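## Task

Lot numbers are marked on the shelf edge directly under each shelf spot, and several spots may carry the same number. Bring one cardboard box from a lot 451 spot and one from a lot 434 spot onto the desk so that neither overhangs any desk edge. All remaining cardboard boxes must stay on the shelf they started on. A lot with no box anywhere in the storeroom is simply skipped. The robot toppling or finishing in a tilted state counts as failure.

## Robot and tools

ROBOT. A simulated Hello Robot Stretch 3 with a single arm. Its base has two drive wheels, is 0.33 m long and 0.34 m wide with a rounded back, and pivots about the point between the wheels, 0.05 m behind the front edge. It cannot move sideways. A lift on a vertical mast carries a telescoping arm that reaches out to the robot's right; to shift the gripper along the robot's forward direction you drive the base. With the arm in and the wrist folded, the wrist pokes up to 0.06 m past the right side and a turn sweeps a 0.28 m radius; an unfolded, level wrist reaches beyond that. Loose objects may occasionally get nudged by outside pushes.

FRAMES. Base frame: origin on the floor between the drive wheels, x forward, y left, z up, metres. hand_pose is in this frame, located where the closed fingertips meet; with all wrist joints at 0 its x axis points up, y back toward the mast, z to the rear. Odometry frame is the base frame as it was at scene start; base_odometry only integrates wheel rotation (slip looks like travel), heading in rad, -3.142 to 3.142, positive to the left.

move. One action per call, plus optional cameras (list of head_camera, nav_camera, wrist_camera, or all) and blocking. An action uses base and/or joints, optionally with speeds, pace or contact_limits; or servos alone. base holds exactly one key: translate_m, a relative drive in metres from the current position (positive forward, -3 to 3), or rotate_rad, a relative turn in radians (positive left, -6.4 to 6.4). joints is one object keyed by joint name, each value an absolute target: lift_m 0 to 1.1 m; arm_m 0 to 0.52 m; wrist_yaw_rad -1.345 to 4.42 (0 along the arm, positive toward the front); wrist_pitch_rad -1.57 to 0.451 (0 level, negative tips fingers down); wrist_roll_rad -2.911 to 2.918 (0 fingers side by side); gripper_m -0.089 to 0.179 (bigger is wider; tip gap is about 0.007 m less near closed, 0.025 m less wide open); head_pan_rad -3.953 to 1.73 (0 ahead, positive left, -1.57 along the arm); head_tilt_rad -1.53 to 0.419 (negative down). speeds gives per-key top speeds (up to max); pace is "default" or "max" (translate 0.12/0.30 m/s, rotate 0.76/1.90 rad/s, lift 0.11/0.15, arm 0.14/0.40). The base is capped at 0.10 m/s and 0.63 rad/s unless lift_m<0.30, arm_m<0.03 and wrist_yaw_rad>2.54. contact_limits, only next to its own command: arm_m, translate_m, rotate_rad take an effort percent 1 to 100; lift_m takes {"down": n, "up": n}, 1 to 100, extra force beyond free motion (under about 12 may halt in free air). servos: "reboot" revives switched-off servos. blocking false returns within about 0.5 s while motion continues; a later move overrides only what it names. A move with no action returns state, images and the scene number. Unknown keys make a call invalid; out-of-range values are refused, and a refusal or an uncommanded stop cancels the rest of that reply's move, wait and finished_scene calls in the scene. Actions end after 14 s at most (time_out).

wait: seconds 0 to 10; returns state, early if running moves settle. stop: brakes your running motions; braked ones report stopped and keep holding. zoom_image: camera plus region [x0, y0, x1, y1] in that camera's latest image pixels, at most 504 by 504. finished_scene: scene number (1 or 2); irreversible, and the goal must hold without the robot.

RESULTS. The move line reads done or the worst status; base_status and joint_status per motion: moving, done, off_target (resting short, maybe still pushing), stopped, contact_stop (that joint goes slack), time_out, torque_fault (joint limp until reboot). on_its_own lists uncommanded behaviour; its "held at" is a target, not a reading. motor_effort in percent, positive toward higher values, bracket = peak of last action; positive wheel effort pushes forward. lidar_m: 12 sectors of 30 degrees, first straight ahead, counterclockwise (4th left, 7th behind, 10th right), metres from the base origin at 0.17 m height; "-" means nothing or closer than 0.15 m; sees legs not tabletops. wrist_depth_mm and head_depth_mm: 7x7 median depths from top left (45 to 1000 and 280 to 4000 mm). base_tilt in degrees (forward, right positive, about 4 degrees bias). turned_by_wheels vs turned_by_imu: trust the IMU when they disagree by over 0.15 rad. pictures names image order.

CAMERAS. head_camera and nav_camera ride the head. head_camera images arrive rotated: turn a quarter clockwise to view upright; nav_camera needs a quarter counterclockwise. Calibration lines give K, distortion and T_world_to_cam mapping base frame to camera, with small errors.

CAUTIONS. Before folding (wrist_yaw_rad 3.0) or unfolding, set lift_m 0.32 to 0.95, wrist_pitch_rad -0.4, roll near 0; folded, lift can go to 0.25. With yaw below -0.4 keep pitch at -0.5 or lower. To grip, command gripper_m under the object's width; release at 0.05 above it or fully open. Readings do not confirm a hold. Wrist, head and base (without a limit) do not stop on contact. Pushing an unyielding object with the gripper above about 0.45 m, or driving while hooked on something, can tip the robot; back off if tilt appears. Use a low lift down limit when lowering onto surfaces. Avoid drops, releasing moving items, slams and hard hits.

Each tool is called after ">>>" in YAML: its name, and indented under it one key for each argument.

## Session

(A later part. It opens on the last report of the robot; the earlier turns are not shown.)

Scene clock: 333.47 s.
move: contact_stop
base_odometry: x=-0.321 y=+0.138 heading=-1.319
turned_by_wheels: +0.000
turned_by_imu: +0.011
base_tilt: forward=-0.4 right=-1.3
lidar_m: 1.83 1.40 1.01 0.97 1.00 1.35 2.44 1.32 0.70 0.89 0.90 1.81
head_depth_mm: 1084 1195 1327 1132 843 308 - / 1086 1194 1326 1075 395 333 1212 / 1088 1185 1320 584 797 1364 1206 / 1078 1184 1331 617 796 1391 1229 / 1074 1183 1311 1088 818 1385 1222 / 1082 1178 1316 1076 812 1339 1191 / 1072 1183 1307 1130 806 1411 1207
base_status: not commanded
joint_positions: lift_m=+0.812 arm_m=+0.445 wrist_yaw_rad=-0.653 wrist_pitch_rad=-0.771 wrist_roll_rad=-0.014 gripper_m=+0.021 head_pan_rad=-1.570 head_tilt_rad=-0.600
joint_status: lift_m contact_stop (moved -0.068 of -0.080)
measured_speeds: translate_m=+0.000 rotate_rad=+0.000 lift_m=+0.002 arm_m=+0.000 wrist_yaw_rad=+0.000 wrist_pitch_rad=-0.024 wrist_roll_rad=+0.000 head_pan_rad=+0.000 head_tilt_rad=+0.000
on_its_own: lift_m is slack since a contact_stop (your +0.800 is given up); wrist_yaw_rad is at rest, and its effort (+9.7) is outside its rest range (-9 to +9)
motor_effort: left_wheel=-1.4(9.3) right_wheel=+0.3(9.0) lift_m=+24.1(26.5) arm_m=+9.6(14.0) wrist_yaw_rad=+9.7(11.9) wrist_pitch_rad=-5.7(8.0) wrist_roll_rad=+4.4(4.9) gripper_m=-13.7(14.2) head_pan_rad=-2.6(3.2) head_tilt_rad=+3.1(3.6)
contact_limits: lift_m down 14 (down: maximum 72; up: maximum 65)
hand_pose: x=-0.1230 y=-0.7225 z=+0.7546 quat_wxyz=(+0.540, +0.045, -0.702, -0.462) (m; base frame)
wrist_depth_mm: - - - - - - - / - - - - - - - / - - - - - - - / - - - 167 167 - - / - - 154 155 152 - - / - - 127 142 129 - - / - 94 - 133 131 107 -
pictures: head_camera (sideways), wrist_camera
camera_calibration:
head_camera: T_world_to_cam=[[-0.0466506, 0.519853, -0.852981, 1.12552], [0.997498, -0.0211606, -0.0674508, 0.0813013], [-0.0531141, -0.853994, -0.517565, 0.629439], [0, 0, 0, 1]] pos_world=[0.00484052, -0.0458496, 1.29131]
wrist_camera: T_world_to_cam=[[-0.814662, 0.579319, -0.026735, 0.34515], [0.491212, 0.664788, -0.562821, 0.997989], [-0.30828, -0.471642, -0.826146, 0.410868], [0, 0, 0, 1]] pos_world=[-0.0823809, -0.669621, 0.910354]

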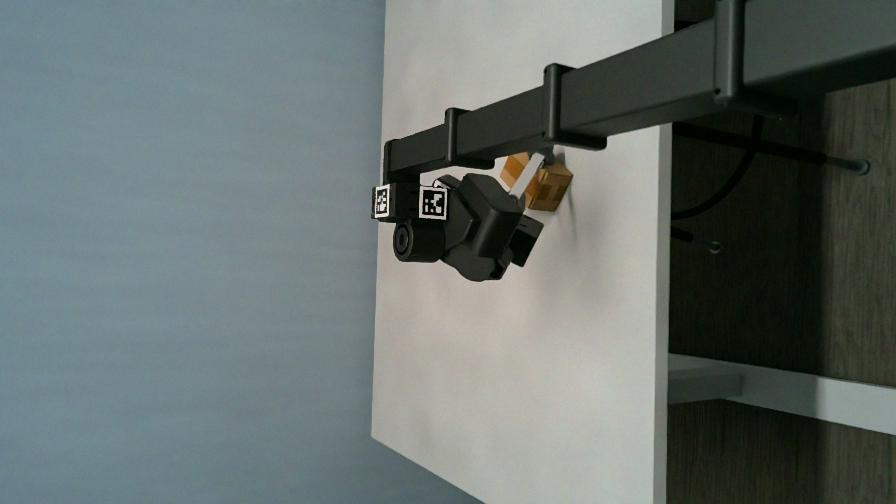

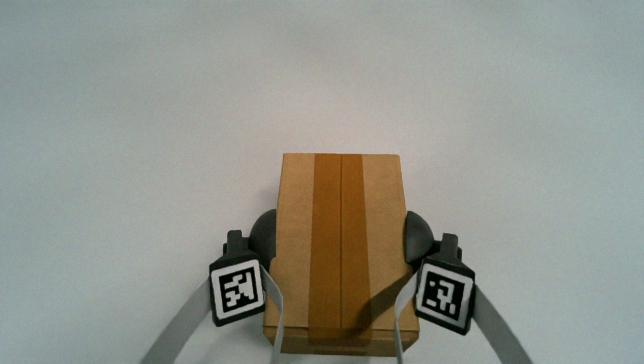

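>>> move:
  joints: {"lift_m":0.817}

>>> move:
  joints: {"gripper_m":0.179}
  cameras: ["wrist_camera"]

>>> move:
  joints: {"lift_m":0.90}

>>> move:
  joints: {"arm_m":0.0}
  pace: "max"
  cameras: ["head_camera"]

>>> move:
  joints: {"wrist_yaw_rad":0.0}

>>> move:
  joints: {"wrist_pitch_rad":-0.4,"gripper_m":0.04}

>>> move:
  joints: {"wrist_yaw_rad":3.0}

Scene clock: 343.73 s.
move: done
base_odometry: x=-0.321 y=+0.138 heading=-1.319
turned_by_wheels: +0.000
turned_by_imu: +0.000
base_tilt: forward=-0.3 right=-1.1
lidar_m: 1.83 1.40 1.01 0.97 1.00 1.36 2.44 1.32 0.70 0.89 0.89 1.81
head_depth_mm: 1088 1194 1326 1131 840 311 - / 1084 1188 1316 1066 391 332 1204 / 1081 1189 1319 583 800 1360 1205 / 1078 1183 1313 613 795 1382 1223 / 1072 1189 1309 1088 818 1389 1223 / 1075 1182 1308 1079 809 1323 1196 / 1074 1180 1308 1122 805 1414 1212
base_status: not commanded
joint_positions: lift_m=+0.817 arm_m=+0.445 wrist_yaw_rad=-0.644 wrist_pitch_rad=-0.792 wrist_roll_rad=-0.006 gripper_m=+0.021 head_pan_rad=-1.570 head_tilt_rad=-0.600
joint_status: all done
measured_speeds: all 0
motor_effort: left_wheel=-2.2(2.5) right_wheel=+1.3(2.2) lift_m=+29.1(31.2) arm_m=+0.4(1.6) wrist_yaw_rad=+3.2(10.0) wrist_pitch_rad=-2.0(5.1) wrist_roll_rad=+2.1(4.6) gripper_m=-14.0(14.2) head_pan_rad=-1.9(2.3) head_tilt_rad=+2.1(2.7)
hand_pose: x=-0.1194 y=-0.7200 z=+0.7564 quat_wxyz=(+0.535, +0.054, -0.703, -0.466) (m; base frame)
wrist_depth_mm: - - - - - - - / - - - - - - - / - - - - - - - / - - - 166 165 - - / - - 153 154 149 - - / - - 128 143 128 - - / - - - 134 131 - -
pictures: none

Scene clock: 345.87 s.
move: done
base_odometry: x=-0.321 y=+0.138 heading=-1.319
turned_by_wheels: +0.000
turned_by_imu: +0.000
base_tilt: forward=-0.4 right=-1.1
lidar_m: 1.83 1.40 1.01 0.97 1.00 1.35 2.44 1.31 0.70 0.89 0.90 1.81
head_depth_mm: 1087 1191 1332 1126 840 311 - / 1085 1191 1331 1064 391 332 1214 / 1083 1185 1323 582 797 1366 1205 / 1079 1178 1314 613 796 1393 1226 / 1081 1185 1316 1090 817 1385 1228 / 1077 1183 1311 1074 811 1325 1186 / 1075 1178 1312 1123 804 1409 1211
base_status: not commanded
joint_positions: lift_m=+0.817 arm_m=+0.445 wrist_yaw_rad=-0.643 wrist_pitch_rad=-0.807 wrist_roll_rad=-0.006 gripper_m=+0.179 head_pan_rad=-1.570 head_tilt_rad=-0.600
joint_status: all done
measured_speeds: all 0
motor_effort: left_wheel=-2.5(2.7) right_wheel=+1.2(2.1) lift_m=+29.0(30.0) arm_m=-3.7(4.1) wrist_yaw_rad=+3.0(4.4) wrist_pitch_rad=+0.8(2.0) wrist_roll_rad=+1.8(2.1) gripper_m=+0.6(83.1) head_pan_rad=-2.0(2.5) head_tilt_rad=+1.8(2.5)
hand_pose: x=-0.1174 y=-0.7178 z=+0.7540 quat_wxyz=(+0.531, +0.059, -0.703, -0.469) (m; base frame)
wrist_depth_mm: - - - - - - - / - - - - - - - / - - - - - - - / - - - 164 163 - - / - 142 - 152 149 - - / - 126 - 141 137 - - / - - - 133 133 - 105
pictures: wrist_camera
camera_calibration:
wrist_camera: T_world_to_cam=[[-0.816162, 0.576839, -0.0337041, 0.350241], [0.502943, 0.680469, -0.532927, 0.981862], [-0.284479, -0.451906, -0.84549, 0.445896], [0, 0, 0, 1]] pos_world=[-0.0811191, -0.668656, 0.912066]

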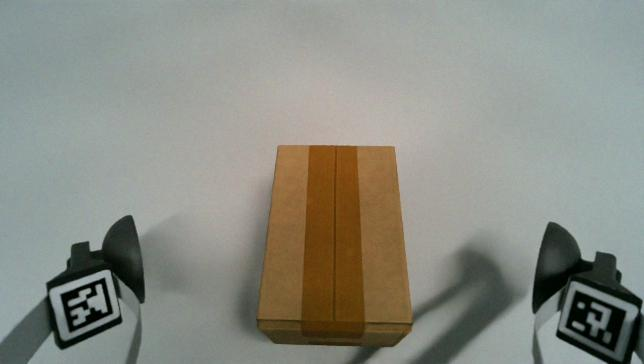

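Scene clock: 347.47 s.
move: done
base_odometry: x=-0.321 y=+0.138 heading=-1.319
turned_by_wheels: +0.000
turned_by_imu: +0.000
base_tilt: forward=-0.3 right=-1.2
lidar_m: 1.83 1.40 1.01 0.97 1.00 1.36 2.45 1.32 0.70 0.89 0.90 1.82
head_depth_mm: 1083 1193 1331 1033 - - 1243 / 1082 1187 1262 360 775 1109 1237 / 1084 1187 553 885 822 1368 1202 / 1076 1186 1282 646 821 1385 1228 / 1080 1180 1313 1089 817 1386 1227 / 1071 1178 1312 1075 808 1331 1193 / 1077 1178 1309 1122 804 1405 1217
base_status: not commanded
joint_positions: lift_m=+0.900 arm_m=+0.445 wrist_yaw_rad=-0.643 wrist_pitch_rad=-0.807 wrist_roll_rad=-0.005 gripper_m=+0.179 head_pan_rad=-1.570 head_tilt_rad=-0.600
joint_status: all done
measured_speeds: all 0
motor_effort: left_wheel=-2.3(2.5) right_wheel=+1.0(2.2) lift_m=+31.1(33.0) arm_m=-7.7(7.7) wrist_yaw_rad=+2.3(3.8) wrist_pitch_rad=+0.9(1.0) wrist_roll_rad=+1.5(2.0) gripper_m=+0.5(1.2) head_pan_rad=-1.9(2.5) head_tilt_rad=+1.7(2.1)
hand_pose: x=-0.1173 y=-0.7177 z=+0.8369 quat_wxyz=(+0.531, +0.060, -0.703, -0.469) (m; base frame)
wrist_depth_mm: - - - - - - - / - - - - - - - / - - - - - - - / - - - - - - - / - 142 - 239 - - - / - 126 - 222 - - - / - - - 208 - - 105
pictures: none

Scene clock: 349.87 s.
move: done
base_odometry: x=-0.321 y=+0.138 heading=-1.319
turned_by_wheels: +0.000
turned_by_imu: +0.000
base_tilt: forward=-0.3 right=-1.2
lidar_m: 1.83 1.39 1.01 0.97 1.00 1.35 2.44 1.32 0.70 0.89 0.90 1.81
head_depth_mm: 1082 1195 1328 1133 841 736 - / 1086 1186 1328 1119 833 727 - / 1081 1191 1317 1109 819 1184 - / 1082 1187 1329 1104 820 1385 1259 / 1074 1183 1320 1090 815 1387 1213 / 1073 1179 1307 1086 811 1336 1185 / 1072 1174 1313 1123 807 1407 1215
base_status: not commanded
joint_positions: lift_m=+0.900 arm_m=+0.001 wrist_yaw_rad=-0.642 wrist_pitch_rad=-0.809 wrist_roll_rad=-0.005 gripper_m=+0.179 head_pan_rad=-1.570 head_tilt_rad=-0.600
joint_status: all done
measured_speeds: all 0
motor_effort: left_wheel=-1.8(2.7) right_wheel=+1.4(2.2) lift_m=+26.8(31.1) arm_m=-12.9(15.6) wrist_yaw_rad=+2.0(2.8) wrist_pitch_rad=+1.2(1.3) wrist_roll_rad=+1.4(1.8) gripper_m=+1.1(1.3) head_pan_rad=-2.0(2.2) head_tilt_rad=+0.9(2.1)
hand_pose: x=-0.1170 y=-0.2730 z=+0.8366 quat_wxyz=(+0.531, +0.060, -0.703, -0.470) (m; base frame)
wrist_depth_mm: - 422 - - - - - / - - - - - - - / - - - - - - - / 854 - - - - - - / - - - - - - - / 122 923 980 976 958 964 953 / 883 913 921 914 903 889 105
pictures: head_camera (sideways)
camera_calibration:
head_camera: T_world_to_cam=[[-0.0466506, 0.519853, -0.852981, 1.12552], [0.997498, -0.0211606, -0.0674508, 0.0813013], [-0.0531141, -0.853994, -0.517565, 0.629439], [0, 0, 0, 1]] pos_world=[0.00484052, -0.0458496, 1.29131]

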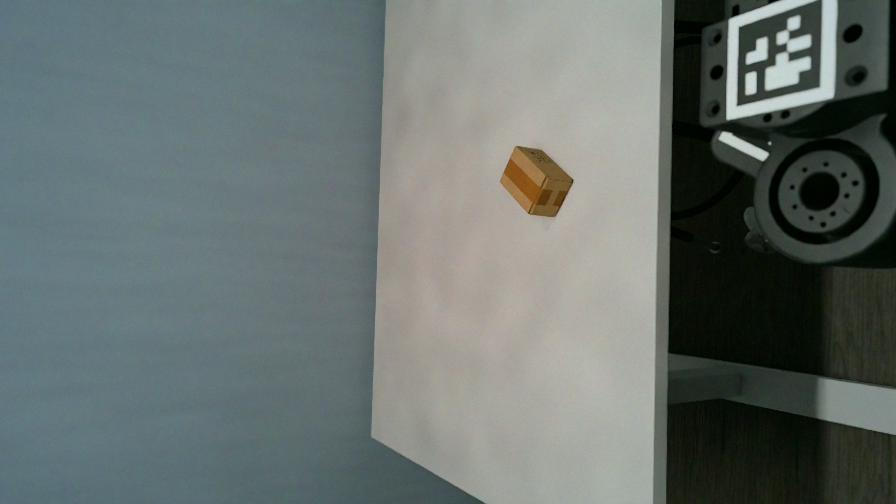

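Scene clock: 351.13 s.
move: done
base_odometry: x=-0.321 y=+0.138 heading=-1.319
turned_by_wheels: +0.000
turned_by_imu: +0.000
base_tilt: forward=-0.2 right=-1.2
lidar_m: 1.83 1.39 1.01 0.97 1.00 1.36 2.44 1.32 0.70 0.89 0.90 1.81
head_depth_mm: 1089 1195 1322 1134 842 737 - / 1085 1187 1326 1120 836 730 - / 1082 1183 1321 1114 818 725 - / 1084 1184 1312 1102 821 306 295 / 1075 1187 1312 1086 815 1386 1200 / 1079 1182 1314 1080 810 1339 1146 / 1073 1176 1311 1117 804 1406 1214
base_status: not commanded
joint_positions: lift_m=+0.900 arm_m=+0.001 wrist_yaw_rad=-0.003 wrist_pitch_rad=-0.809 wrist_roll_rad=-0.005 gripper_m=+0.179 head_pan_rad=-1.570 head_tilt_rad=-0.600
joint_status: all done
measured_speeds: all 0
motor_effort: left_wheel=-2.2(2.6) right_wheel=+1.2(1.6) lift_m=+24.4(26.7) arm_m=-12.5(13.3) wrist_yaw_rad=+2.2(5.3) wrist_pitch_rad=+1.3(1.3) wrist_roll_rad=+1.1(1.7) gripper_m=+0.3(0.9) head_pan_rad=-1.0(2.0) head_tilt_rad=+0.8(1.6)
hand_pose: x=-0.0221 y=-0.3049 z=+0.8366 quat_wxyz=(+0.651, +0.278, -0.649, -0.279) (m; base frame)
wrist_depth_mm: - - - - - - - / - - - - - - - / - - - - - - - / - - - - - - - / - - - - - - - / 123 953 986 977 958 966 947 / 910 900 928 901 908 881 105
pictures: none

Scene clock: 353.07 s.
move: done
base_odometry: x=-0.321 y=+0.138 heading=-1.319
turned_by_wheels: +0.000
turned_by_imu: +0.000
base_tilt: forward=-0.3 right=-1.1
lidar_m: 1.83 1.40 1.01 0.97 1.00 1.36 2.45 1.31 0.70 0.89 0.90 1.81
head_depth_mm: 1083 1191 1330 1134 841 737 - / 1084 1183 1320 1123 836 733 - / 1084 1192 1322 1110 821 289 - / 1080 1186 1317 1102 822 282 302 / 1071 1180 1310 1090 818 1372 1226 / 1072 1185 1320 1077 812 1338 1191 / 1075 1176 1307 1122 805 1416 1208
base_status: not commanded
joint_positions: lift_m=+0.900 arm_m=+0.001 wrist_yaw_rad=-0.003 wrist_pitch_rad=-0.421 wrist_roll_rad=-0.005 gripper_m=+0.040 head_pan_rad=-1.570 head_tilt_rad=-0.600
joint_status: all done
measured_speeds: all 0
motor_effort: left_wheel=-2.1(2.6) right_wheel=+1.1(2.0) lift_m=+23.5(24.6) arm_m=-12.5(13.1) wrist_yaw_rad=+1.4(3.5) wrist_pitch_rad=+3.4(5.5) wrist_roll_rad=+1.6(1.7) gripper_m=+0.6(83.3) head_pan_rad=-0.8(2.0) head_tilt_rad=-0.2(1.4)
hand_pose: x=-0.0222 y=-0.3696 z=+0.9120 quat_wxyz=(+0.693, +0.147, -0.690, -0.149) (m; base frame)
wrist_depth_mm: - - - - - - - / - - - - - - - / - - - - 542 - - / - - - - 515 - - / - - - - 152 - - / - - 125 - 127 - - / - - - - - - -
pictures: none

Scene clock: 355.57 s.
move: done
base_odometry: x=-0.321 y=+0.138 heading=-1.319
turned_by_wheels: +0.000
turned_by_imu: +0.000
base_tilt: forward=-0.4 right=-1.2
lidar_m: 1.83 1.39 1.01 0.97 1.00 1.35 2.45 1.31 0.70 0.89 0.90 1.81
head_depth_mm: 1085 1191 1328 1131 844 737 - / 1086 1193 1329 1121 836 729 - / 1080 1190 1311 1108 819 1402 - / 1074 1186 1316 1095 823 1391 - / 1077 1182 1325 1088 816 1422 - / 1076 1180 1314 1079 812 1337 1239 / 1076 1175 1305 1119 805 1407 1204
base_status: not commanded
joint_positions: lift_m=+0.900 arm_m=+0.001 wrist_yaw_rad=+2.997 wrist_pitch_rad=-0.421 wrist_roll_rad=-0.005 gripper_m=+0.040 head_pan_rad=-1.570 head_tilt_rad=-0.600
joint_status: all done
measured_speeds: all 0
motor_effort: left_wheel=-2.5(3.0) right_wheel=+1.2(2.2) lift_m=+24.7(24.8) arm_m=-11.5(12.4) wrist_yaw_rad=+2.9(5.4) wrist_pitch_rad=+3.3(3.5) wrist_roll_rad=+1.5(1.8) gripper_m=+0.4(0.9) head_pan_rad=-0.5(2.0) head_tilt_rad=+0.0(1.2)
hand_pose: x=+0.0111 y=+0.0762 z=+0.9121 quat_wxyz=(+0.197, +0.699, +0.098, +0.681) (m; base frame)
wrist_depth_mm: - 137 - - - - - / - 148 - - - - - / - 162 - - - - - / - 187 - - - - - / - - 203 - - - - / - - 127 - 129 - - / - - 262 - - - -
pictures: none

>>> move:
  base: {"rotate_rad":2.857}
  joints: {"lift_m":0.28,"head_pan_rad":-0.6,"head_tilt_rad":-0.3}

>>> move:
  base: {"translate_m":2.03}
  pace: "max"
  cameras: ["nav_camera"]

Scene clock: 375.40 s.
move: done
base_odometry: x=-0.321 y=+0.138 heading=+1.538
turned_by_wheels: +2.857
turned_by_imu: +2.810
base_tilt: forward=-0.3 right=-1.3
lidar_m: 2.45 2.44 1.31 0.70 1.31 1.45 2.02 1.83 1.17 0.97 0.97 1.08
head_depth_mm: 846 871 900 934 978 1014 1052 / 904 933 969 1002 1051 1092 1139 / 965 1002 1046 1093 1146 1188 1245 / 1040 1077 1125 1176 1241 1290 1363 / 1120 1174 1221 1283 1350 1442 1464 / 1220 1277 1352 1426 1508 1596 1518 / 1332 1417 1482 1601 1701 1817 1525
base_status: done
joint_positions: lift_m=+0.280 arm_m=+0.001 wrist_yaw_rad=+2.997 wrist_pitch_rad=-0.420 wrist_roll_rad=-0.005 gripper_m=+0.040 head_pan_rad=-0.600 head_tilt_rad=-0.300
joint_status: all done
measured_speeds: all 0
motor_effort: left_wheel=-8.3(12.9) right_wheel=+9.8(12.0) lift_m=+23.7(27.5) arm_m=-12.4(13.8) wrist_yaw_rad=+1.6(3.9) wrist_pitch_rad=+3.1(3.4) wrist_roll_rad=+1.5(1.7) gripper_m=+0.4(1.0) head_pan_rad=-2.8(5.1) head_tilt_rad=-3.3(7.7)
hand_pose: x=+0.0111 y=+0.0763 z=+0.2923 quat_wxyz=(+0.197, +0.699, +0.098, +0.681) (m; base frame)
wrist_depth_mm: - 137 - - - - - / - 147 - - - - - / 911 162 841 900 880 863 874 / 713 188 660 713 695 692 690 / 596 570 203 561 559 578 583 / 509 502 127 298 129 489 496 / 273 278 257 268 421 430 430
pictures: none

Scene clock: 383.60 s.
move: done
base_odometry: x=-0.254 y=+2.167 heading=+1.537
turned_by_wheels: +0.000
turned_by_imu: +0.002
base_tilt: forward=-0.3 right=-1.2
lidar_m: 0.54 0.54 0.60 0.97 1.96 1.74 3.53 0.74 0.59 0.87 1.21 0.65
head_depth_mm: 1291 1414 1563 1702 1806 1867 1559 / 1044 1120 1216 1333 1469 1633 1544 / 872 930 992 1066 1158 1254 1377 / 750 790 837 891 952 1019 1092 / 659 693 724 765 811 857 911 / 589 614 640 670 704 741 781 / 530 551 573 596 622 651 683
base_status: done
joint_positions: lift_m=+0.280 arm_m=+0.001 wrist_yaw_rad=+2.997 wrist_pitch_rad=-0.420 wrist_roll_rad=-0.005 gripper_m=+0.040 head_pan_rad=-0.600 head_tilt_rad=-0.301
joint_status: not commanded
measured_speeds: all 0
motor_effort: left_wheel=-3.3(9.3) right_wheel=+7.3(17.4) lift_m=+29.7(31.5) arm_m=-10.2(12.8) wrist_yaw_rad=+2.4(3.1) wrist_pitch_rad=+3.1(3.3) wrist_roll_rad=+1.2(1.8) gripper_m=+0.0(1.1) head_pan_rad=-3.2(4.0) head_tilt_rad=+1.9(3.6)
hand_pose: x=+0.0110 y=+0.0763 z=+0.2923 quat_wxyz=(+0.197, +0.699, +0.098, +0.681) (m; base frame)
wrist_depth_mm: - 137 - - - 582 478 / - 148 - - 950 596 489 / 908 161 855 897 829 618 508 / 723 188 649 716 707 659 513 / 595 571 204 569 555 582 558 / 511 507 127 300 129 492 490 / 272 278 256 267 425 430 428
pictures: nav_camera (sideways)
camera_calibration:
nav_camera: T_world_to_cam=[[0.233183, -0.138876, 0.962465, -1.21107], [-0.552712, -0.83326, 0.013677, 0.035733], [0.800084, -0.535155, -0.27106, 0.301104], [0, 0, 0, 1]] pos_world=[0.061243, 0.0227239, 1.24674]

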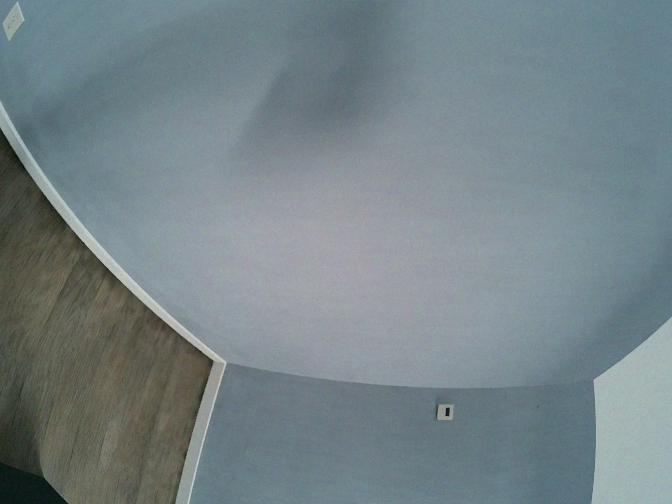

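>>> move:
  base: {"rotate_rad":-1.284}
  joints: {"head_pan_rad":-0.9,"head_tilt_rad":-0.35}
  cameras: ["nav_camera","head_camera"]

Scene clock: 390.43 s.
move: done
base_odometry: x=-0.254 y=+2.167 heading=+0.254
turned_by_wheels: -1.284
turned_by_imu: -1.264
base_tilt: forward=-0.2 right=-1.2
lidar_m: 1.79 0.78 0.56 0.54 0.55 0.74 1.91 1.75 2.59 1.41 0.58 0.67
head_depth_mm: 739 827 939 1084 1266 1543 1488 / 601 657 723 806 904 1038 1213 / 505 542 588 641 705 781 875 / 489 514 543 578 614 660 716 / 528 559 590 629 671 716 770 / 574 609 650 693 746 804 870 / 629 672 721 777 836 918 1005
base_status: done
joint_positions: lift_m=+0.280 arm_m=+0.001 wrist_yaw_rad=+2.997 wrist_pitch_rad=-0.420 wrist_roll_rad=-0.005 gripper_m=+0.040 head_pan_rad=-0.901 head_tilt_rad=-0.350
joint_status: all done
measured_speeds: all 0
motor_effort: left_wheel=+8.5(12.8) right_wheel=-9.7(13.0) lift_m=+23.7(26.2) arm_m=-12.7(13.2) wrist_yaw_rad=+1.9(3.2) wrist_pitch_rad=+3.0(3.3) wrist_roll_rad=+1.3(1.8) gripper_m=+0.1(1.0) head_pan_rad=+3.4(4.8) head_tilt_rad=-3.9(5.8)
hand_pose: x=+0.0110 y=+0.0763 z=+0.2923 quat_wxyz=(+0.197, +0.699, +0.098, +0.681) (m; base frame)
wrist_depth_mm: 491 137 518 537 559 567 595 / 535 148 557 585 613 613 618 / 578 163 599 639 - - - / - 180 189 676 676 668 695 / 598 574 204 564 559 586 572 / 508 505 127 298 129 494 492 / 274 279 256 268 421 431 431
pictures: head_camera (sideways), nav_camera (sideways)
camera_calibration:
head_camera: T_world_to_cam=[[-0.218082, 0.200898, -0.955029, 1.25976], [0.805516, 0.589537, -0.0599263, 0.0727742], [0.550985, -0.78236, -0.290394, 0.330182], [0, 0, 0, 1]] pos_world=[0.0341838, -0.0376651, 1.30335]
nav_camera: T_world_to_cam=[[0.210702, -0.238651, 0.947972, -1.19204], [-0.774539, -0.632394, 0.0129493, 0.0380568], [0.596401, -0.736969, -0.318091, 0.363555], [0, 0, 0, 1]] pos_world=[0.0638158, 0.00751596, 1.24517]

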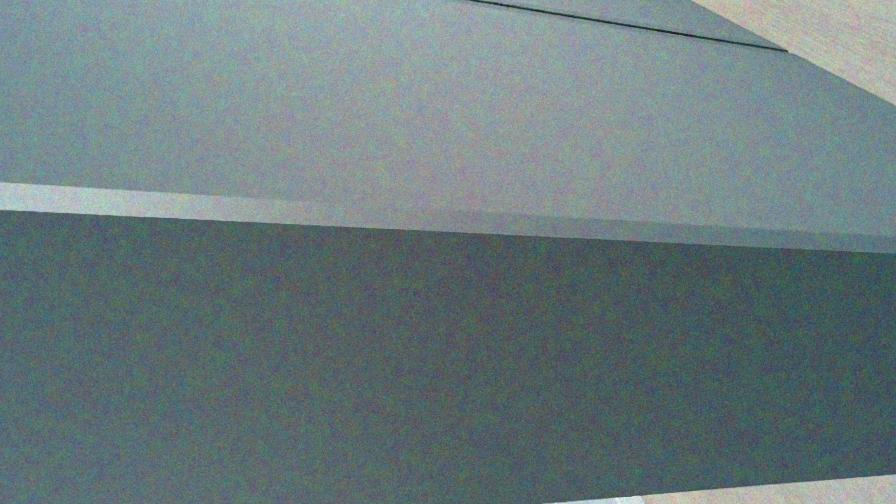

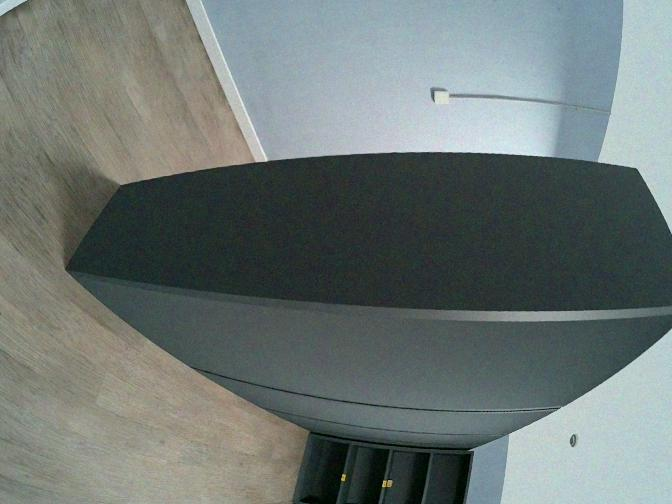

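>>> move:
  base: {"translate_m":1.22}
  joints: {"head_pan_rad":-1.57,"head_tilt_rad":-0.35}
  cameras: ["nav_camera","head_camera"]

>>> move:
  joints: {"head_pan_rad":-2.2,"head_tilt_rad":-0.35}
  cameras: ["nav_camera","head_camera"]

Scene clock: 415.43 s.
move: done
base_odometry: x=+0.927 y=+2.474 heading=+0.254
turned_by_wheels: +0.000
turned_by_imu: +0.001
base_tilt: forward=-0.3 right=-1.2
lidar_m: 0.58 0.60 0.59 0.57 0.58 0.79 2.04 0.66 0.62 2.30 0.84 0.61
head_depth_mm: 1159 1212 1274 1309 1429 1188 1366 / 1985 2029 2133 2065 1507 1569 1443 / 3355 2905 3089 3144 2456 1907 1473 / 3583 3753 - - 2619 1884 1466 / 3602 3781 - - 2596 1863 1452 / 2868 2901 2977 3068 2496 1850 1458 / 1826 1838 1867 1890 1934 1779 1449
base_status: done
joint_positions: lift_m=+0.280 arm_m=+0.001 wrist_yaw_rad=+2.997 wrist_pitch_rad=-0.420 wrist_roll_rad=-0.005 gripper_m=+0.040 head_pan_rad=-1.570 head_tilt_rad=-0.350
joint_status: all done
measured_speeds: all 0
motor_effort: left_wheel=+5.0(12.0) right_wheel=+4.9(10.6) lift_m=+28.3(28.7) arm_m=-11.3(13.0) wrist_yaw_rad=+2.1(3.7) wrist_pitch_rad=+3.2(3.3) wrist_roll_rad=+1.3(1.8) gripper_m=+0.5(1.2) head_pan_rad=+2.9(4.4) head_tilt_rad=-0.6(7.1)
hand_pose: x=+0.0110 y=+0.0763 z=+0.2923 quat_wxyz=(+0.197, +0.699, +0.098, +0.681) (m; base frame)
wrist_depth_mm: 518 137 552 565 589 601 609 / 555 148 586 618 634 - 675 / 609 162 193 - - - 702 / - 182 189 680 700 691 664 / 600 574 202 573 562 577 573 / 505 501 127 300 129 491 490 / 274 278 256 268 420 433 428
pictures: head_camera (sideways), nav_camera (sideways)
camera_calibration:
head_camera: T_world_to_cam=[[-0.0464853, 0.293264, -0.954901, 1.25856], [0.997516, -0.0370146, -0.0599276, 0.0715397], [-0.0529199, -0.955315, -0.290815, 0.334453], [0, 0, 0, 1]] pos_world=[0.00484158, -0.0469326, 1.30335]
nav_camera: T_world_to_cam=[[0.0172921, -0.318284, 0.947838, -1.19067], [-0.999791, -0.015835, 0.0129226, 0.0394851], [0.0108959, -0.947863, -0.318492, 0.367716], [0, 0, 0, 1]] pos_world=[0.0560594, -0.0298007, 1.24516]

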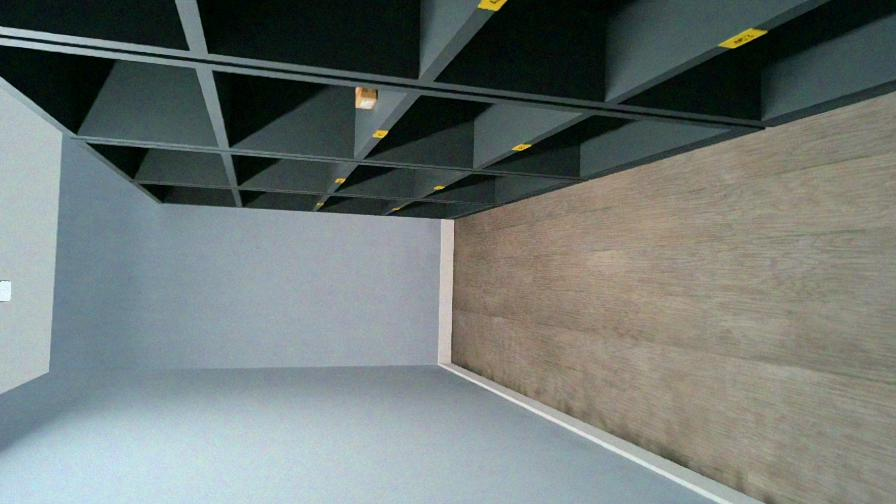

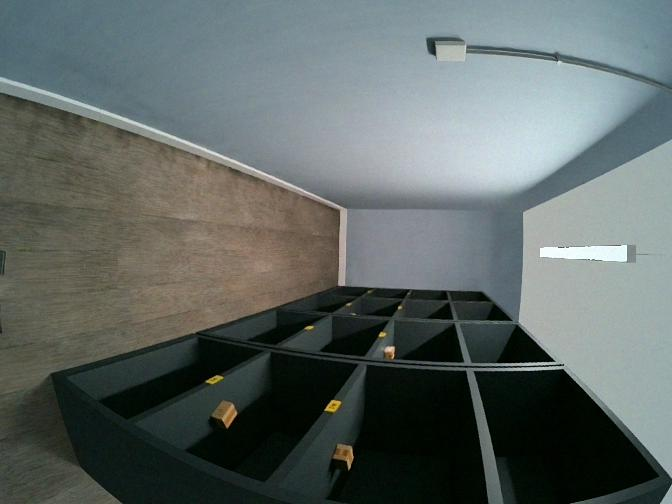

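Scene clock: 416.37 s.
move: done
base_odometry: x=+0.927 y=+2.474 heading=+0.254
turned_by_wheels: +0.000
turned_by_imu: +0.000
base_tilt: forward=-0.2 right=-1.2
lidar_m: 0.58 0.60 0.59 0.57 0.59 0.79 2.04 0.66 0.62 2.30 0.84 0.61
head_depth_mm: 623 673 736 807 895 1003 1401 / 562 603 652 710 775 855 957 / 524 555 590 632 685 744 819 / 1186 1044 1331 981 730 1033 846 / 1315 1095 1470 1049 1457 1116 1297 / 1239 1244 1371 1159 1473 1265 1368 / 1155 1197 1281 1337 1429 1533 1450
base_status: not commanded
joint_positions: lift_m=+0.280 arm_m=+0.001 wrist_yaw_rad=+2.997 wrist_pitch_rad=-0.420 wrist_roll_rad=-0.005 gripper_m=+0.040 head_pan_rad=-2.213 head_tilt_rad=-0.350
joint_status: all done
measured_speeds: all 0
motor_effort: left_wheel=+4.6(5.3) right_wheel=+5.0(5.6) lift_m=+28.1(28.9) arm_m=-10.7(11.4) wrist_yaw_rad=+2.8(2.8) wrist_pitch_rad=+3.1(3.3) wrist_roll_rad=+1.5(1.6) gripper_m=+0.5(0.9) head_pan_rad=-0.9(5.5) head_tilt_rad=+0.6(4.8)
hand_pose: x=+0.0110 y=+0.0763 z=+0.2923 quat_wxyz=(+0.197, +0.699, +0.098, +0.681) (m; base frame)
wrist_depth_mm: 521 137 544 565 581 604 614 / 560 148 590 619 627 - 669 / 615 162 194 - - - 698 / - 182 189 675 709 694 662 / 602 581 203 565 565 582 574 / 508 509 127 297 129 495 493 / 272 278 256 268 426 433 429
pictures: head_camera (sideways), nav_camera (sideways)
camera_calibration:
head_camera: T_world_to_cam=[[0.138555, 0.262609, -0.954903, 1.25743], [0.776282, -0.627529, -0.0599406, 0.0728999], [-0.61497, -0.732969, -0.290806, 0.337852], [0, 0, 0, 1]] pos_world=[-0.023045, -0.0368316, 1.30335]
nav_camera: T_world_to_cam=[[-0.176923, -0.265131, 0.947842, -1.18951], [-0.809813, 0.586546, 0.0129096, 0.0383013], [-0.559375, -0.765291, -0.31848, 0.371103], [0, 0, 0, 1]] pos_world=[0.0281497, -0.0538405, 1.24516]

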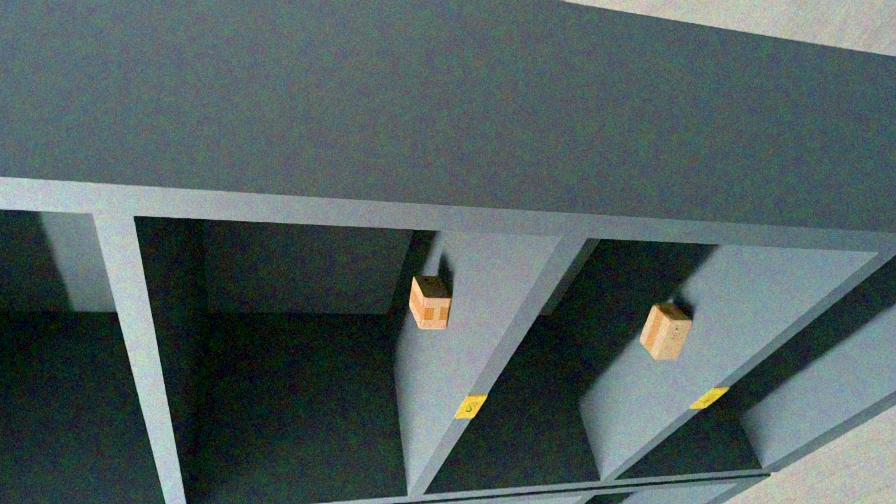

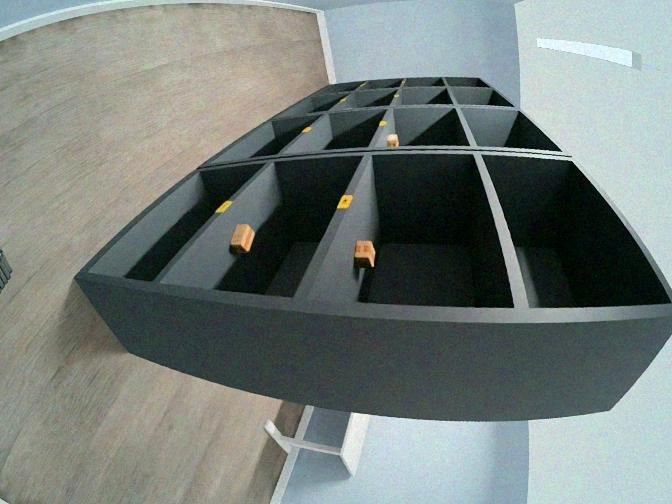

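>>> zoom_image:
  camera: "head_camera"
  region: [440, 380, 500, 430]

>>> zoom_image:
  camera: "head_camera"
  region: [680, 375, 740, 420]

>>> move:
  base: {"rotate_rad":-1.572}
  joints: {"head_pan_rad":-0.9,"head_tilt_rad":-0.35}
  cameras: ["nav_camera","head_camera"]

Scaled by 8.400 from the camera's 896x504 image, which has a finer 1280x720 frame.

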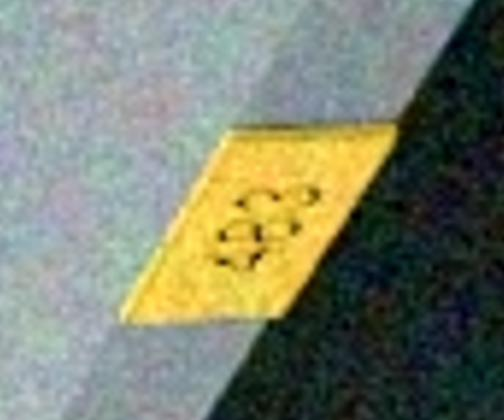

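Scaled by 8.400 from the camera's 896x504 image, which has a finer 1280x720 frame.

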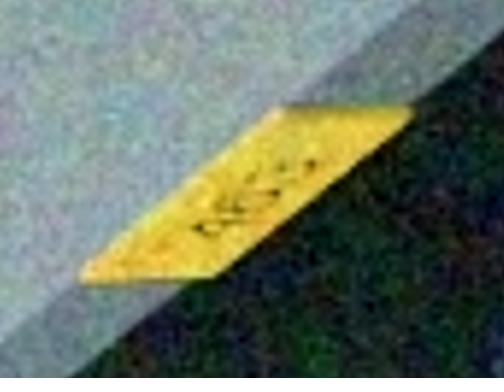

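Scene clock: 427.93 s.
move: done
base_odometry: x=+0.927 y=+2.474 heading=-1.318
turned_by_wheels: -1.572
turned_by_imu: -1.547
base_tilt: forward=-0.2 right=-1.1
lidar_m: 2.30 0.84 0.60 0.58 0.60 0.59 0.57 0.59 0.80 2.12 0.65 0.62
head_depth_mm: 2773 2900 2999 3042 2692 1908 1483 / 2840 3088 3220 3322 2679 1890 1482 / 696 746 807 882 967 1073 1354 / 604 644 685 738 795 869 948 / 534 562 597 633 678 726 782 / 515 548 1234 876 682 1025 864 / 1175 1225 1376 985 1365 1073 1243
base_status: done
joint_positions: lift_m=+0.280 arm_m=+0.001 wrist_yaw_rad=+2.997 wrist_pitch_rad=-0.420 wrist_roll_rad=-0.005 gripper_m=+0.040 head_pan_rad=-0.899 head_tilt_rad=-0.350
joint_status: all done
measured_speeds: all 0
motor_effort: left_wheel=+8.0(12.1) right_wheel=-9.0(13.6) lift_m=+30.9(31.1) arm_m=-12.9(13.3) wrist_yaw_rad=+2.3(3.4) wrist_pitch_rad=+3.1(3.2) wrist_roll_rad=+1.5(1.7) gripper_m=+0.5(1.1) head_pan_rad=-3.0(6.1) head_tilt_rad=+1.4(4.6)
hand_pose: x=+0.0110 y=+0.0763 z=+0.2923 quat_wxyz=(+0.197, +0.699, +0.098, +0.681) (m; base frame)
wrist_depth_mm: 529 137 160 - - - - / - 148 - - - - - / - 162 170 - - - - / 660 184 191 675 699 691 695 / 597 574 203 565 559 578 570 / 509 503 127 298 129 498 490 / 272 279 257 268 421 431 429
pictures: head_camera (sideways), nav_camera (sideways)
camera_calibration:
head_camera: T_world_to_cam=[[-0.218774, 0.200754, -0.954901, 1.25961], [0.804187, 0.591349, -0.0599217, 0.0727381], [0.55265, -0.781028, -0.290815, 0.330749], [0, 0, 0, 1]] pos_world=[0.0342855, -0.0375605, 1.30335]
nav_camera: T_world_to_cam=[[0.211477, -0.238463, 0.947846, -1.19186], [-0.77307, -0.634189, 0.0129304, 0.0380627], [0.59803, -0.735486, -0.318465, 0.364108], [0, 0, 0, 1]] pos_world=[0.0637287, 0.00772068, 1.24516]

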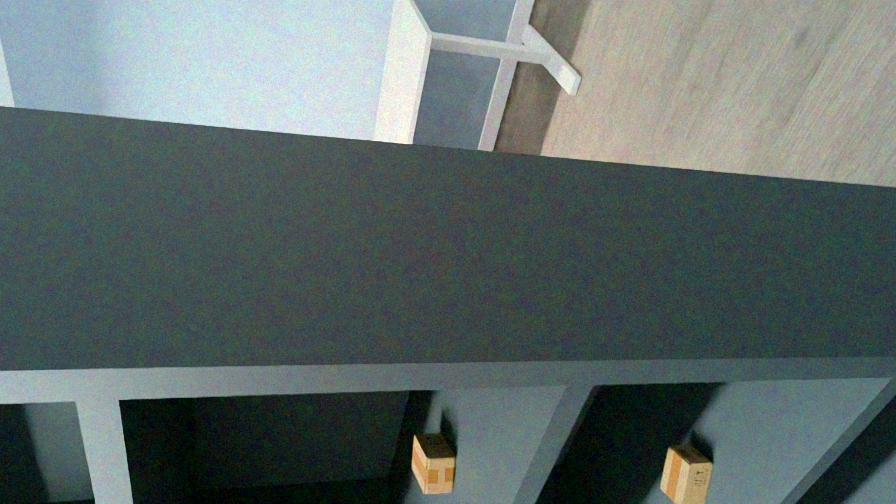

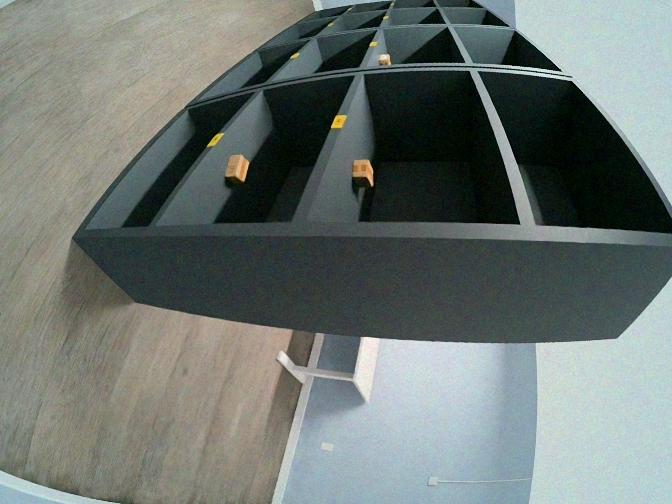

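>>> move:
  base: {"translate_m":0.95}
  joints: {"head_pan_rad":-1.57,"head_tilt_rad":-0.6}
  cameras: ["nav_camera","head_camera"]

>>> move:
  joints: {"head_pan_rad":-0.75,"head_tilt_rad":-0.45}
  cameras: ["nav_camera","head_camera"]

Scene clock: 445.63 s.
move: done
base_odometry: x=+1.165 y=+1.554 heading=-1.317
turned_by_wheels: +0.000
turned_by_imu: +0.001
base_tilt: forward=-0.3 right=-1.1
lidar_m: 2.29 0.85 0.61 0.59 0.61 0.83 1.51 0.62 0.63 0.87 0.57 0.58
head_depth_mm: 705 773 831 601 1001 884 774 / 704 773 830 595 992 881 767 / 703 773 831 587 984 875 766 / 700 773 822 582 979 820 762 / 698 770 817 578 974 865 757 / 700 766 813 573 967 859 753 / 699 770 812 567 965 853 748
base_status: done
joint_positions: lift_m=+0.280 arm_m=+0.001 wrist_yaw_rad=+2.997 wrist_pitch_rad=-0.420 wrist_roll_rad=-0.005 gripper_m=+0.040 head_pan_rad=-1.570 head_tilt_rad=-0.601
joint_status: all done
measured_speeds: all 0
motor_effort: left_wheel=+9.0(11.9) right_wheel=+2.0(10.6) lift_m=+24.3(31.1) arm_m=-10.2(12.7) wrist_yaw_rad=+2.1(3.3) wrist_pitch_rad=+3.1(3.3) wrist_roll_rad=+1.3(1.8) gripper_m=+0.4(0.9) head_pan_rad=+3.0(5.9) head_tilt_rad=+2.0(7.7)
hand_pose: x=+0.0110 y=+0.0763 z=+0.2923 quat_wxyz=(+0.197, +0.699, +0.098, +0.681) (m; base frame)
wrist_depth_mm: 528 137 - - - - - / - 147 - - - - - / - 162 171 - - - - / 666 183 190 673 690 689 689 / 603 572 203 567 559 577 575 / 508 502 126 297 129 500 491 / 274 277 256 268 427 430 427
pictures: head_camera (sideways), nav_camera (sideways)
camera_calibration:
head_camera: T_world_to_cam=[[-0.0467026, 0.520962, -0.852301, 1.12469], [0.997501, -0.0209597, -0.0674704, 0.0813357], [-0.0530135, -0.853322, -0.518681, 0.630915], [0, 0, 0, 1]] pos_world=[0.00484064, -0.0458442, 1.29131]
nav_camera: T_world_to_cam=[[0.0175145, -0.543557, 0.839189, -1.04896], [-0.999788, -0.0185826, 0.00883009, 0.0448302], [0.0107947, -0.839166, -0.543768, 0.660884], [0, 0, 0, 1]] pos_world=[0.0560587, -0.0147459, 1.23925]

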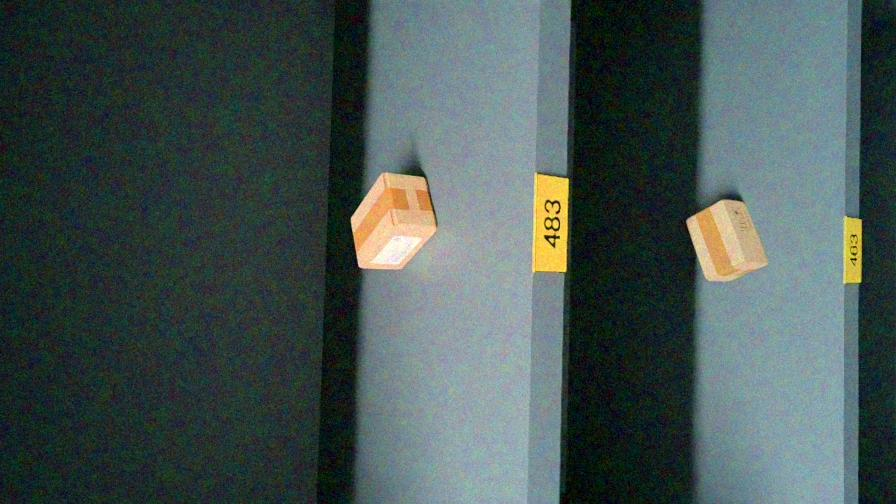

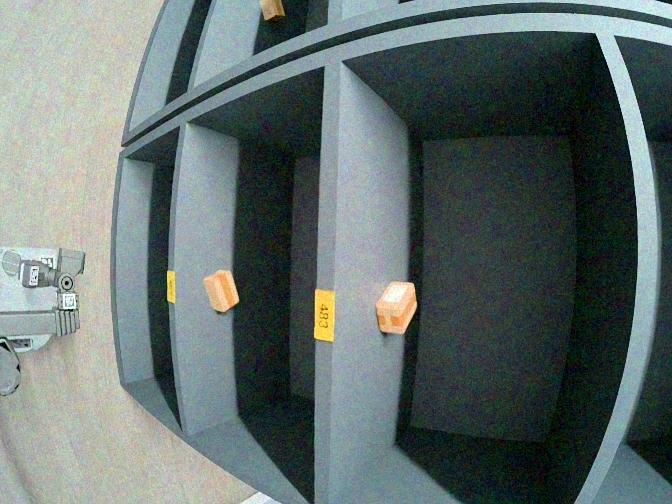

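Scene clock: 446.63 s.
move: done
base_odometry: x=+1.165 y=+1.554 heading=-1.317
turned_by_wheels: +0.000
turned_by_imu: +0.000
base_tilt: forward=-0.3 right=-1.1
lidar_m: 2.29 0.85 0.62 0.59 0.61 0.83 1.51 0.61 0.63 0.87 0.56 0.58
head_depth_mm: 538 614 694 751 554 947 814 / 486 538 597 673 552 886 812 / 453 487 529 580 606 740 787 / 497 530 567 614 656 724 781 / 628 1282 1337 802 1260 993 1236 / 764 1336 1367 987 1307 1415 1269 / 987 1232 1280 1394 1364 1538 1336
base_status: not commanded
joint_positions: lift_m=+0.280 arm_m=+0.001 wrist_yaw_rad=+2.997 wrist_pitch_rad=-0.420 wrist_roll_rad=-0.005 gripper_m=+0.040 head_pan_rad=-0.726 head_tilt_rad=-0.448
joint_status: all done
measured_speeds: all 0
motor_effort: left_wheel=+9.3(9.4) right_wheel=+1.9(2.3) lift_m=+24.7(24.7) arm_m=-9.5(10.6) wrist_yaw_rad=+1.9(2.8) wrist_pitch_rad=+3.2(3.2) wrist_roll_rad=+1.3(1.7) gripper_m=+0.2(0.8) head_pan_rad=-0.7(5.6) head_tilt_rad=+3.9(8.0)
hand_pose: x=+0.0110 y=+0.0763 z=+0.2923 quat_wxyz=(+0.197, +0.699, +0.098, +0.681) (m; base frame)
wrist_depth_mm: 530 137 - - - - - / - 148 - - - - - / - 162 170 - - - - / 654 183 190 676 698 697 694 / 595 574 203 567 561 577 573 / 508 505 127 300 129 494 487 / 274 277 258 269 420 431 431
pictures: head_camera (sideways), nav_camera (sideways)
camera_calibration:
head_camera: T_world_to_cam=[[-0.318248, 0.220833, -0.921928, 1.21712], [0.68626, 0.724594, -0.0633306, 0.0778841], [0.654038, -0.652837, -0.382149, 0.448924], [0, 0, 0, 1]] pos_world=[0.0402837, -0.0321407, 1.29859]
nav_camera: T_world_to_cam=[[0.316994, -0.258812, 0.912432, -1.14629], [-0.65188, -0.758237, 0.0113994, 0.039322], [0.688889, -0.598409, -0.409071, 0.481494], [0, 0, 0, 1]] pos_world=[0.0573054, 0.0212714, 1.24243]

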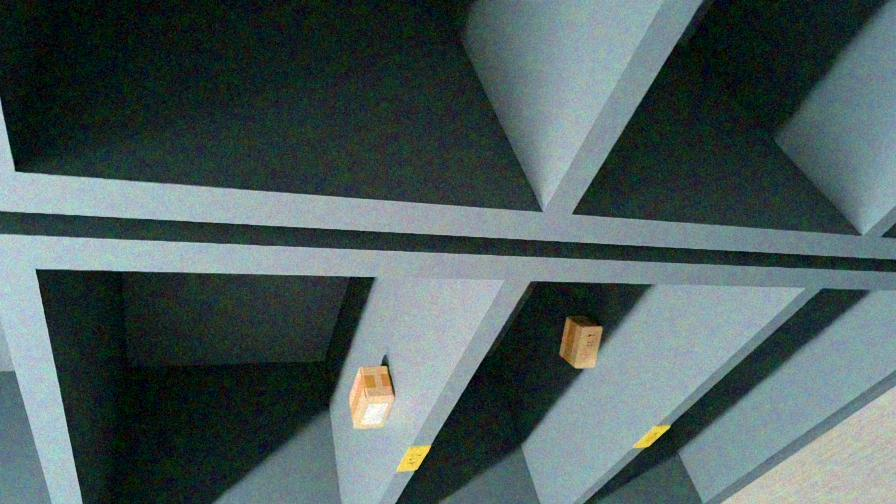

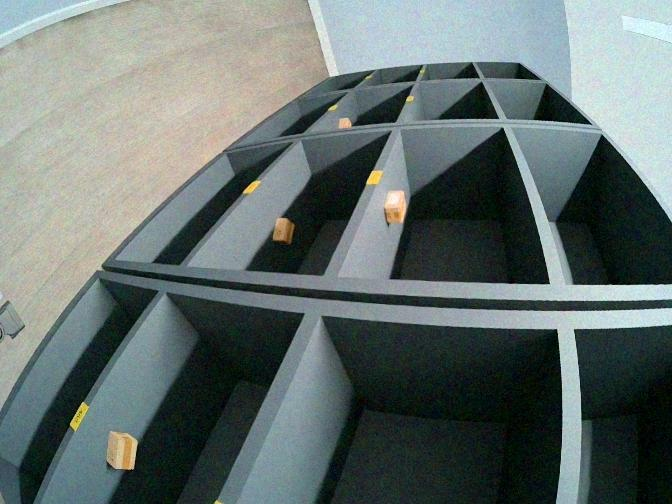

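>>> move:
  base: {"translate_m":0.92}
  joints: {"head_pan_rad":-1.57,"head_tilt_rad":-0.6}
  cameras: ["head_camera"]

>>> move:
  joints: {"head_pan_rad":-0.75,"head_tilt_rad":-0.45}
  cameras: ["nav_camera","head_camera"]

Scene clock: 464.77 s.
move: done
base_odometry: x=+1.396 y=+0.664 heading=-1.317
turned_by_wheels: +0.000
turned_by_imu: +0.001
base_tilt: forward=-0.2 right=-1.3
lidar_m: 2.30 0.86 0.62 0.60 0.62 0.84 2.27 0.59 0.61 0.86 0.57 0.57
head_depth_mm: 696 765 827 603 502 883 753 / 695 766 829 596 991 879 751 / 695 763 820 590 987 875 765 / 695 761 821 536 981 859 743 / 693 763 810 535 973 857 756 / 693 759 808 574 969 859 751 / 689 759 806 568 961 853 750
base_status: done
joint_positions: lift_m=+0.280 arm_m=+0.001 wrist_yaw_rad=+2.997 wrist_pitch_rad=-0.420 wrist_roll_rad=-0.005 gripper_m=+0.040 head_pan_rad=-1.570 head_tilt_rad=-0.601
joint_status: all done
measured_speeds: all 0
motor_effort: left_wheel=+8.5(12.6) right_wheel=+1.2(11.1) lift_m=+26.3(26.9) arm_m=-6.9(9.8) wrist_yaw_rad=+1.2(3.8) wrist_pitch_rad=+3.2(3.3) wrist_roll_rad=+1.3(1.8) gripper_m=+0.4(0.9) head_pan_rad=+3.3(4.8) head_tilt_rad=-0.5(9.2)
hand_pose: x=+0.0110 y=+0.0763 z=+0.2923 quat_wxyz=(+0.197, +0.699, +0.098, +0.681) (m; base frame)
wrist_depth_mm: - 137 - - - - - / - 148 - - - - - / - 162 170 - - - - / 688 184 190 680 699 698 691 / 596 578 204 559 561 573 573 / 508 511 126 300 129 492 487 / 273 277 255 267 421 435 429
pictures: head_camera (sideways)
camera_calibration:
head_camera: T_world_to_cam=[[-0.0467151, 0.520701, -0.85246, 1.12489], [0.9975, -0.0209764, -0.0674762, 0.0813425], [-0.0530164, -0.853482, -0.518419, 0.630568], [0, 0, 0, 1]] pos_world=[0.0048406, -0.0458454, 1.29131]

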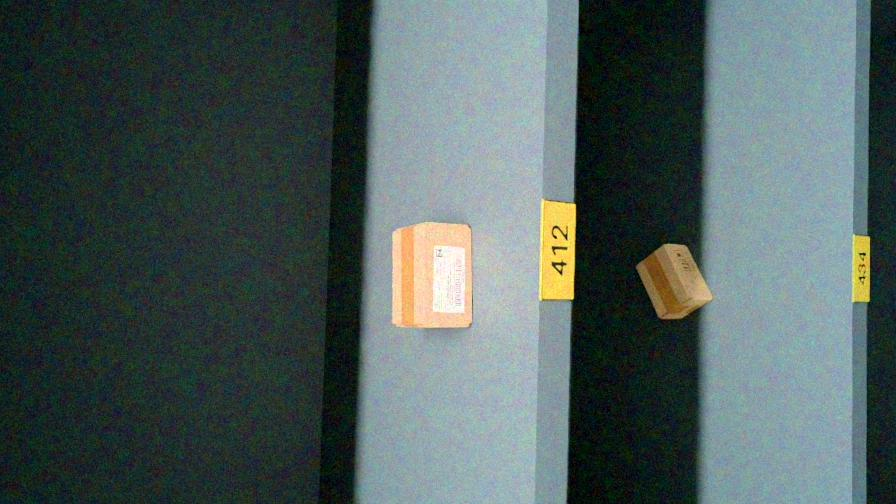

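Scene clock: 465.77 s.
move: done
base_odometry: x=+1.396 y=+0.664 heading=-1.317
turned_by_wheels: +0.000
turned_by_imu: +0.000
base_tilt: forward=-0.3 right=-1.3
lidar_m: 2.31 0.86 0.62 0.60 0.62 0.84 2.27 0.59 0.60 0.86 0.58 0.57
head_depth_mm: 570 651 734 779 552 920 813 / 514 571 632 698 549 914 811 / 465 507 558 617 601 789 803 / 487 520 561 598 653 721 783 / 638 1271 1323 788 1247 955 1196 / 770 1352 1380 984 1302 1097 1271 / 995 1250 1301 1419 1361 1548 1335
base_status: not commanded
joint_positions: lift_m=+0.280 arm_m=+0.001 wrist_yaw_rad=+2.997 wrist_pitch_rad=-0.420 wrist_roll_rad=-0.005 gripper_m=+0.040 head_pan_rad=-0.726 head_tilt_rad=-0.450
joint_status: all done
measured_speeds: all 0
motor_effort: left_wheel=+8.5(8.6) right_wheel=+1.2(1.9) lift_m=+26.2(27.1) arm_m=-6.9(7.9) wrist_yaw_rad=+1.6(2.7) wrist_pitch_rad=+3.2(3.3) wrist_roll_rad=+1.5(1.7) gripper_m=+0.3(0.9) head_pan_rad=-1.1(4.8) head_tilt_rad=+4.2(6.4)
hand_pose: x=+0.0110 y=+0.0763 z=+0.2923 quat_wxyz=(+0.197, +0.699, +0.098, +0.681) (m; base frame)
wrist_depth_mm: - 137 - - - - - / - 148 - - - - - / - 162 170 - - - - / 692 183 191 679 706 701 697 / 598 573 203 564 563 581 579 / 512 501 127 298 129 500 493 / 273 279 256 268 421 430 432
pictures: head_camera (sideways), nav_camera (sideways)
camera_calibration:
head_camera: T_world_to_cam=[[-0.31988, 0.222215, -0.921031, 1.21597], [0.686096, 0.72474, -0.0634293, 0.0780173], [0.653413, -0.652206, -0.384291, 0.451719], [0, 0, 0, 1]] pos_world=[0.0402769, -0.0321346, 1.29848]
nav_camera: T_world_to_cam=[[0.318548, -0.260169, 0.911504, -1.14506], [-0.65182, -0.758288, 0.011358, 0.0393076], [0.688228, -0.597755, -0.411135, 0.484111], [0, 0, 0, 1]] pos_world=[0.0572008, 0.0212759, 1.24232]

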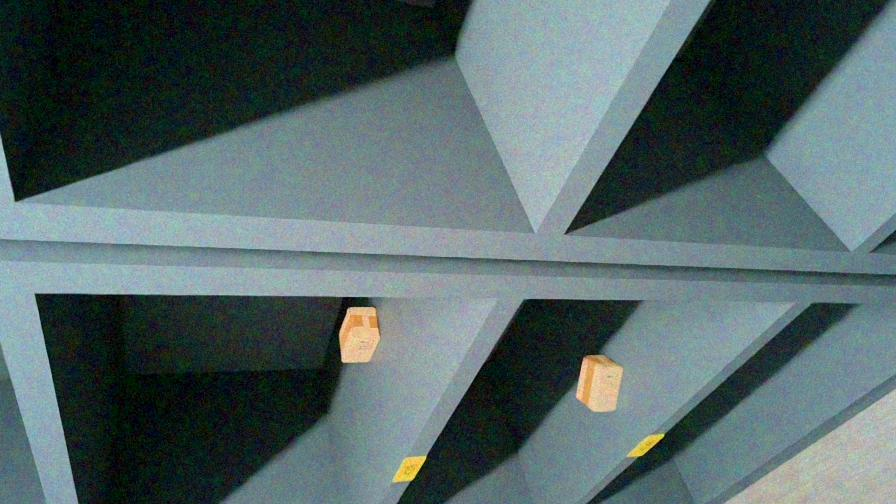

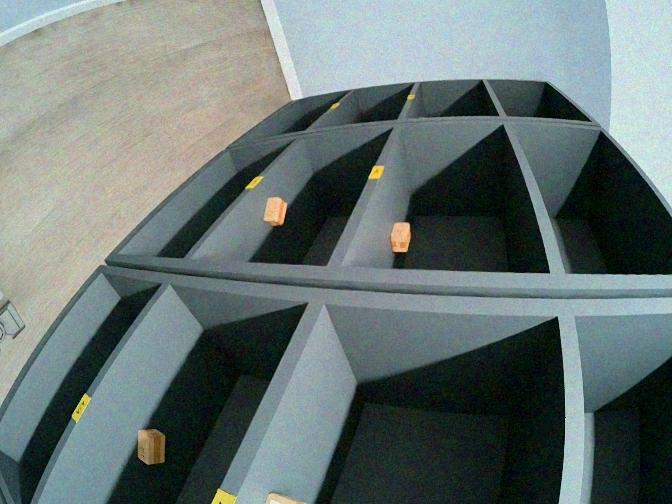

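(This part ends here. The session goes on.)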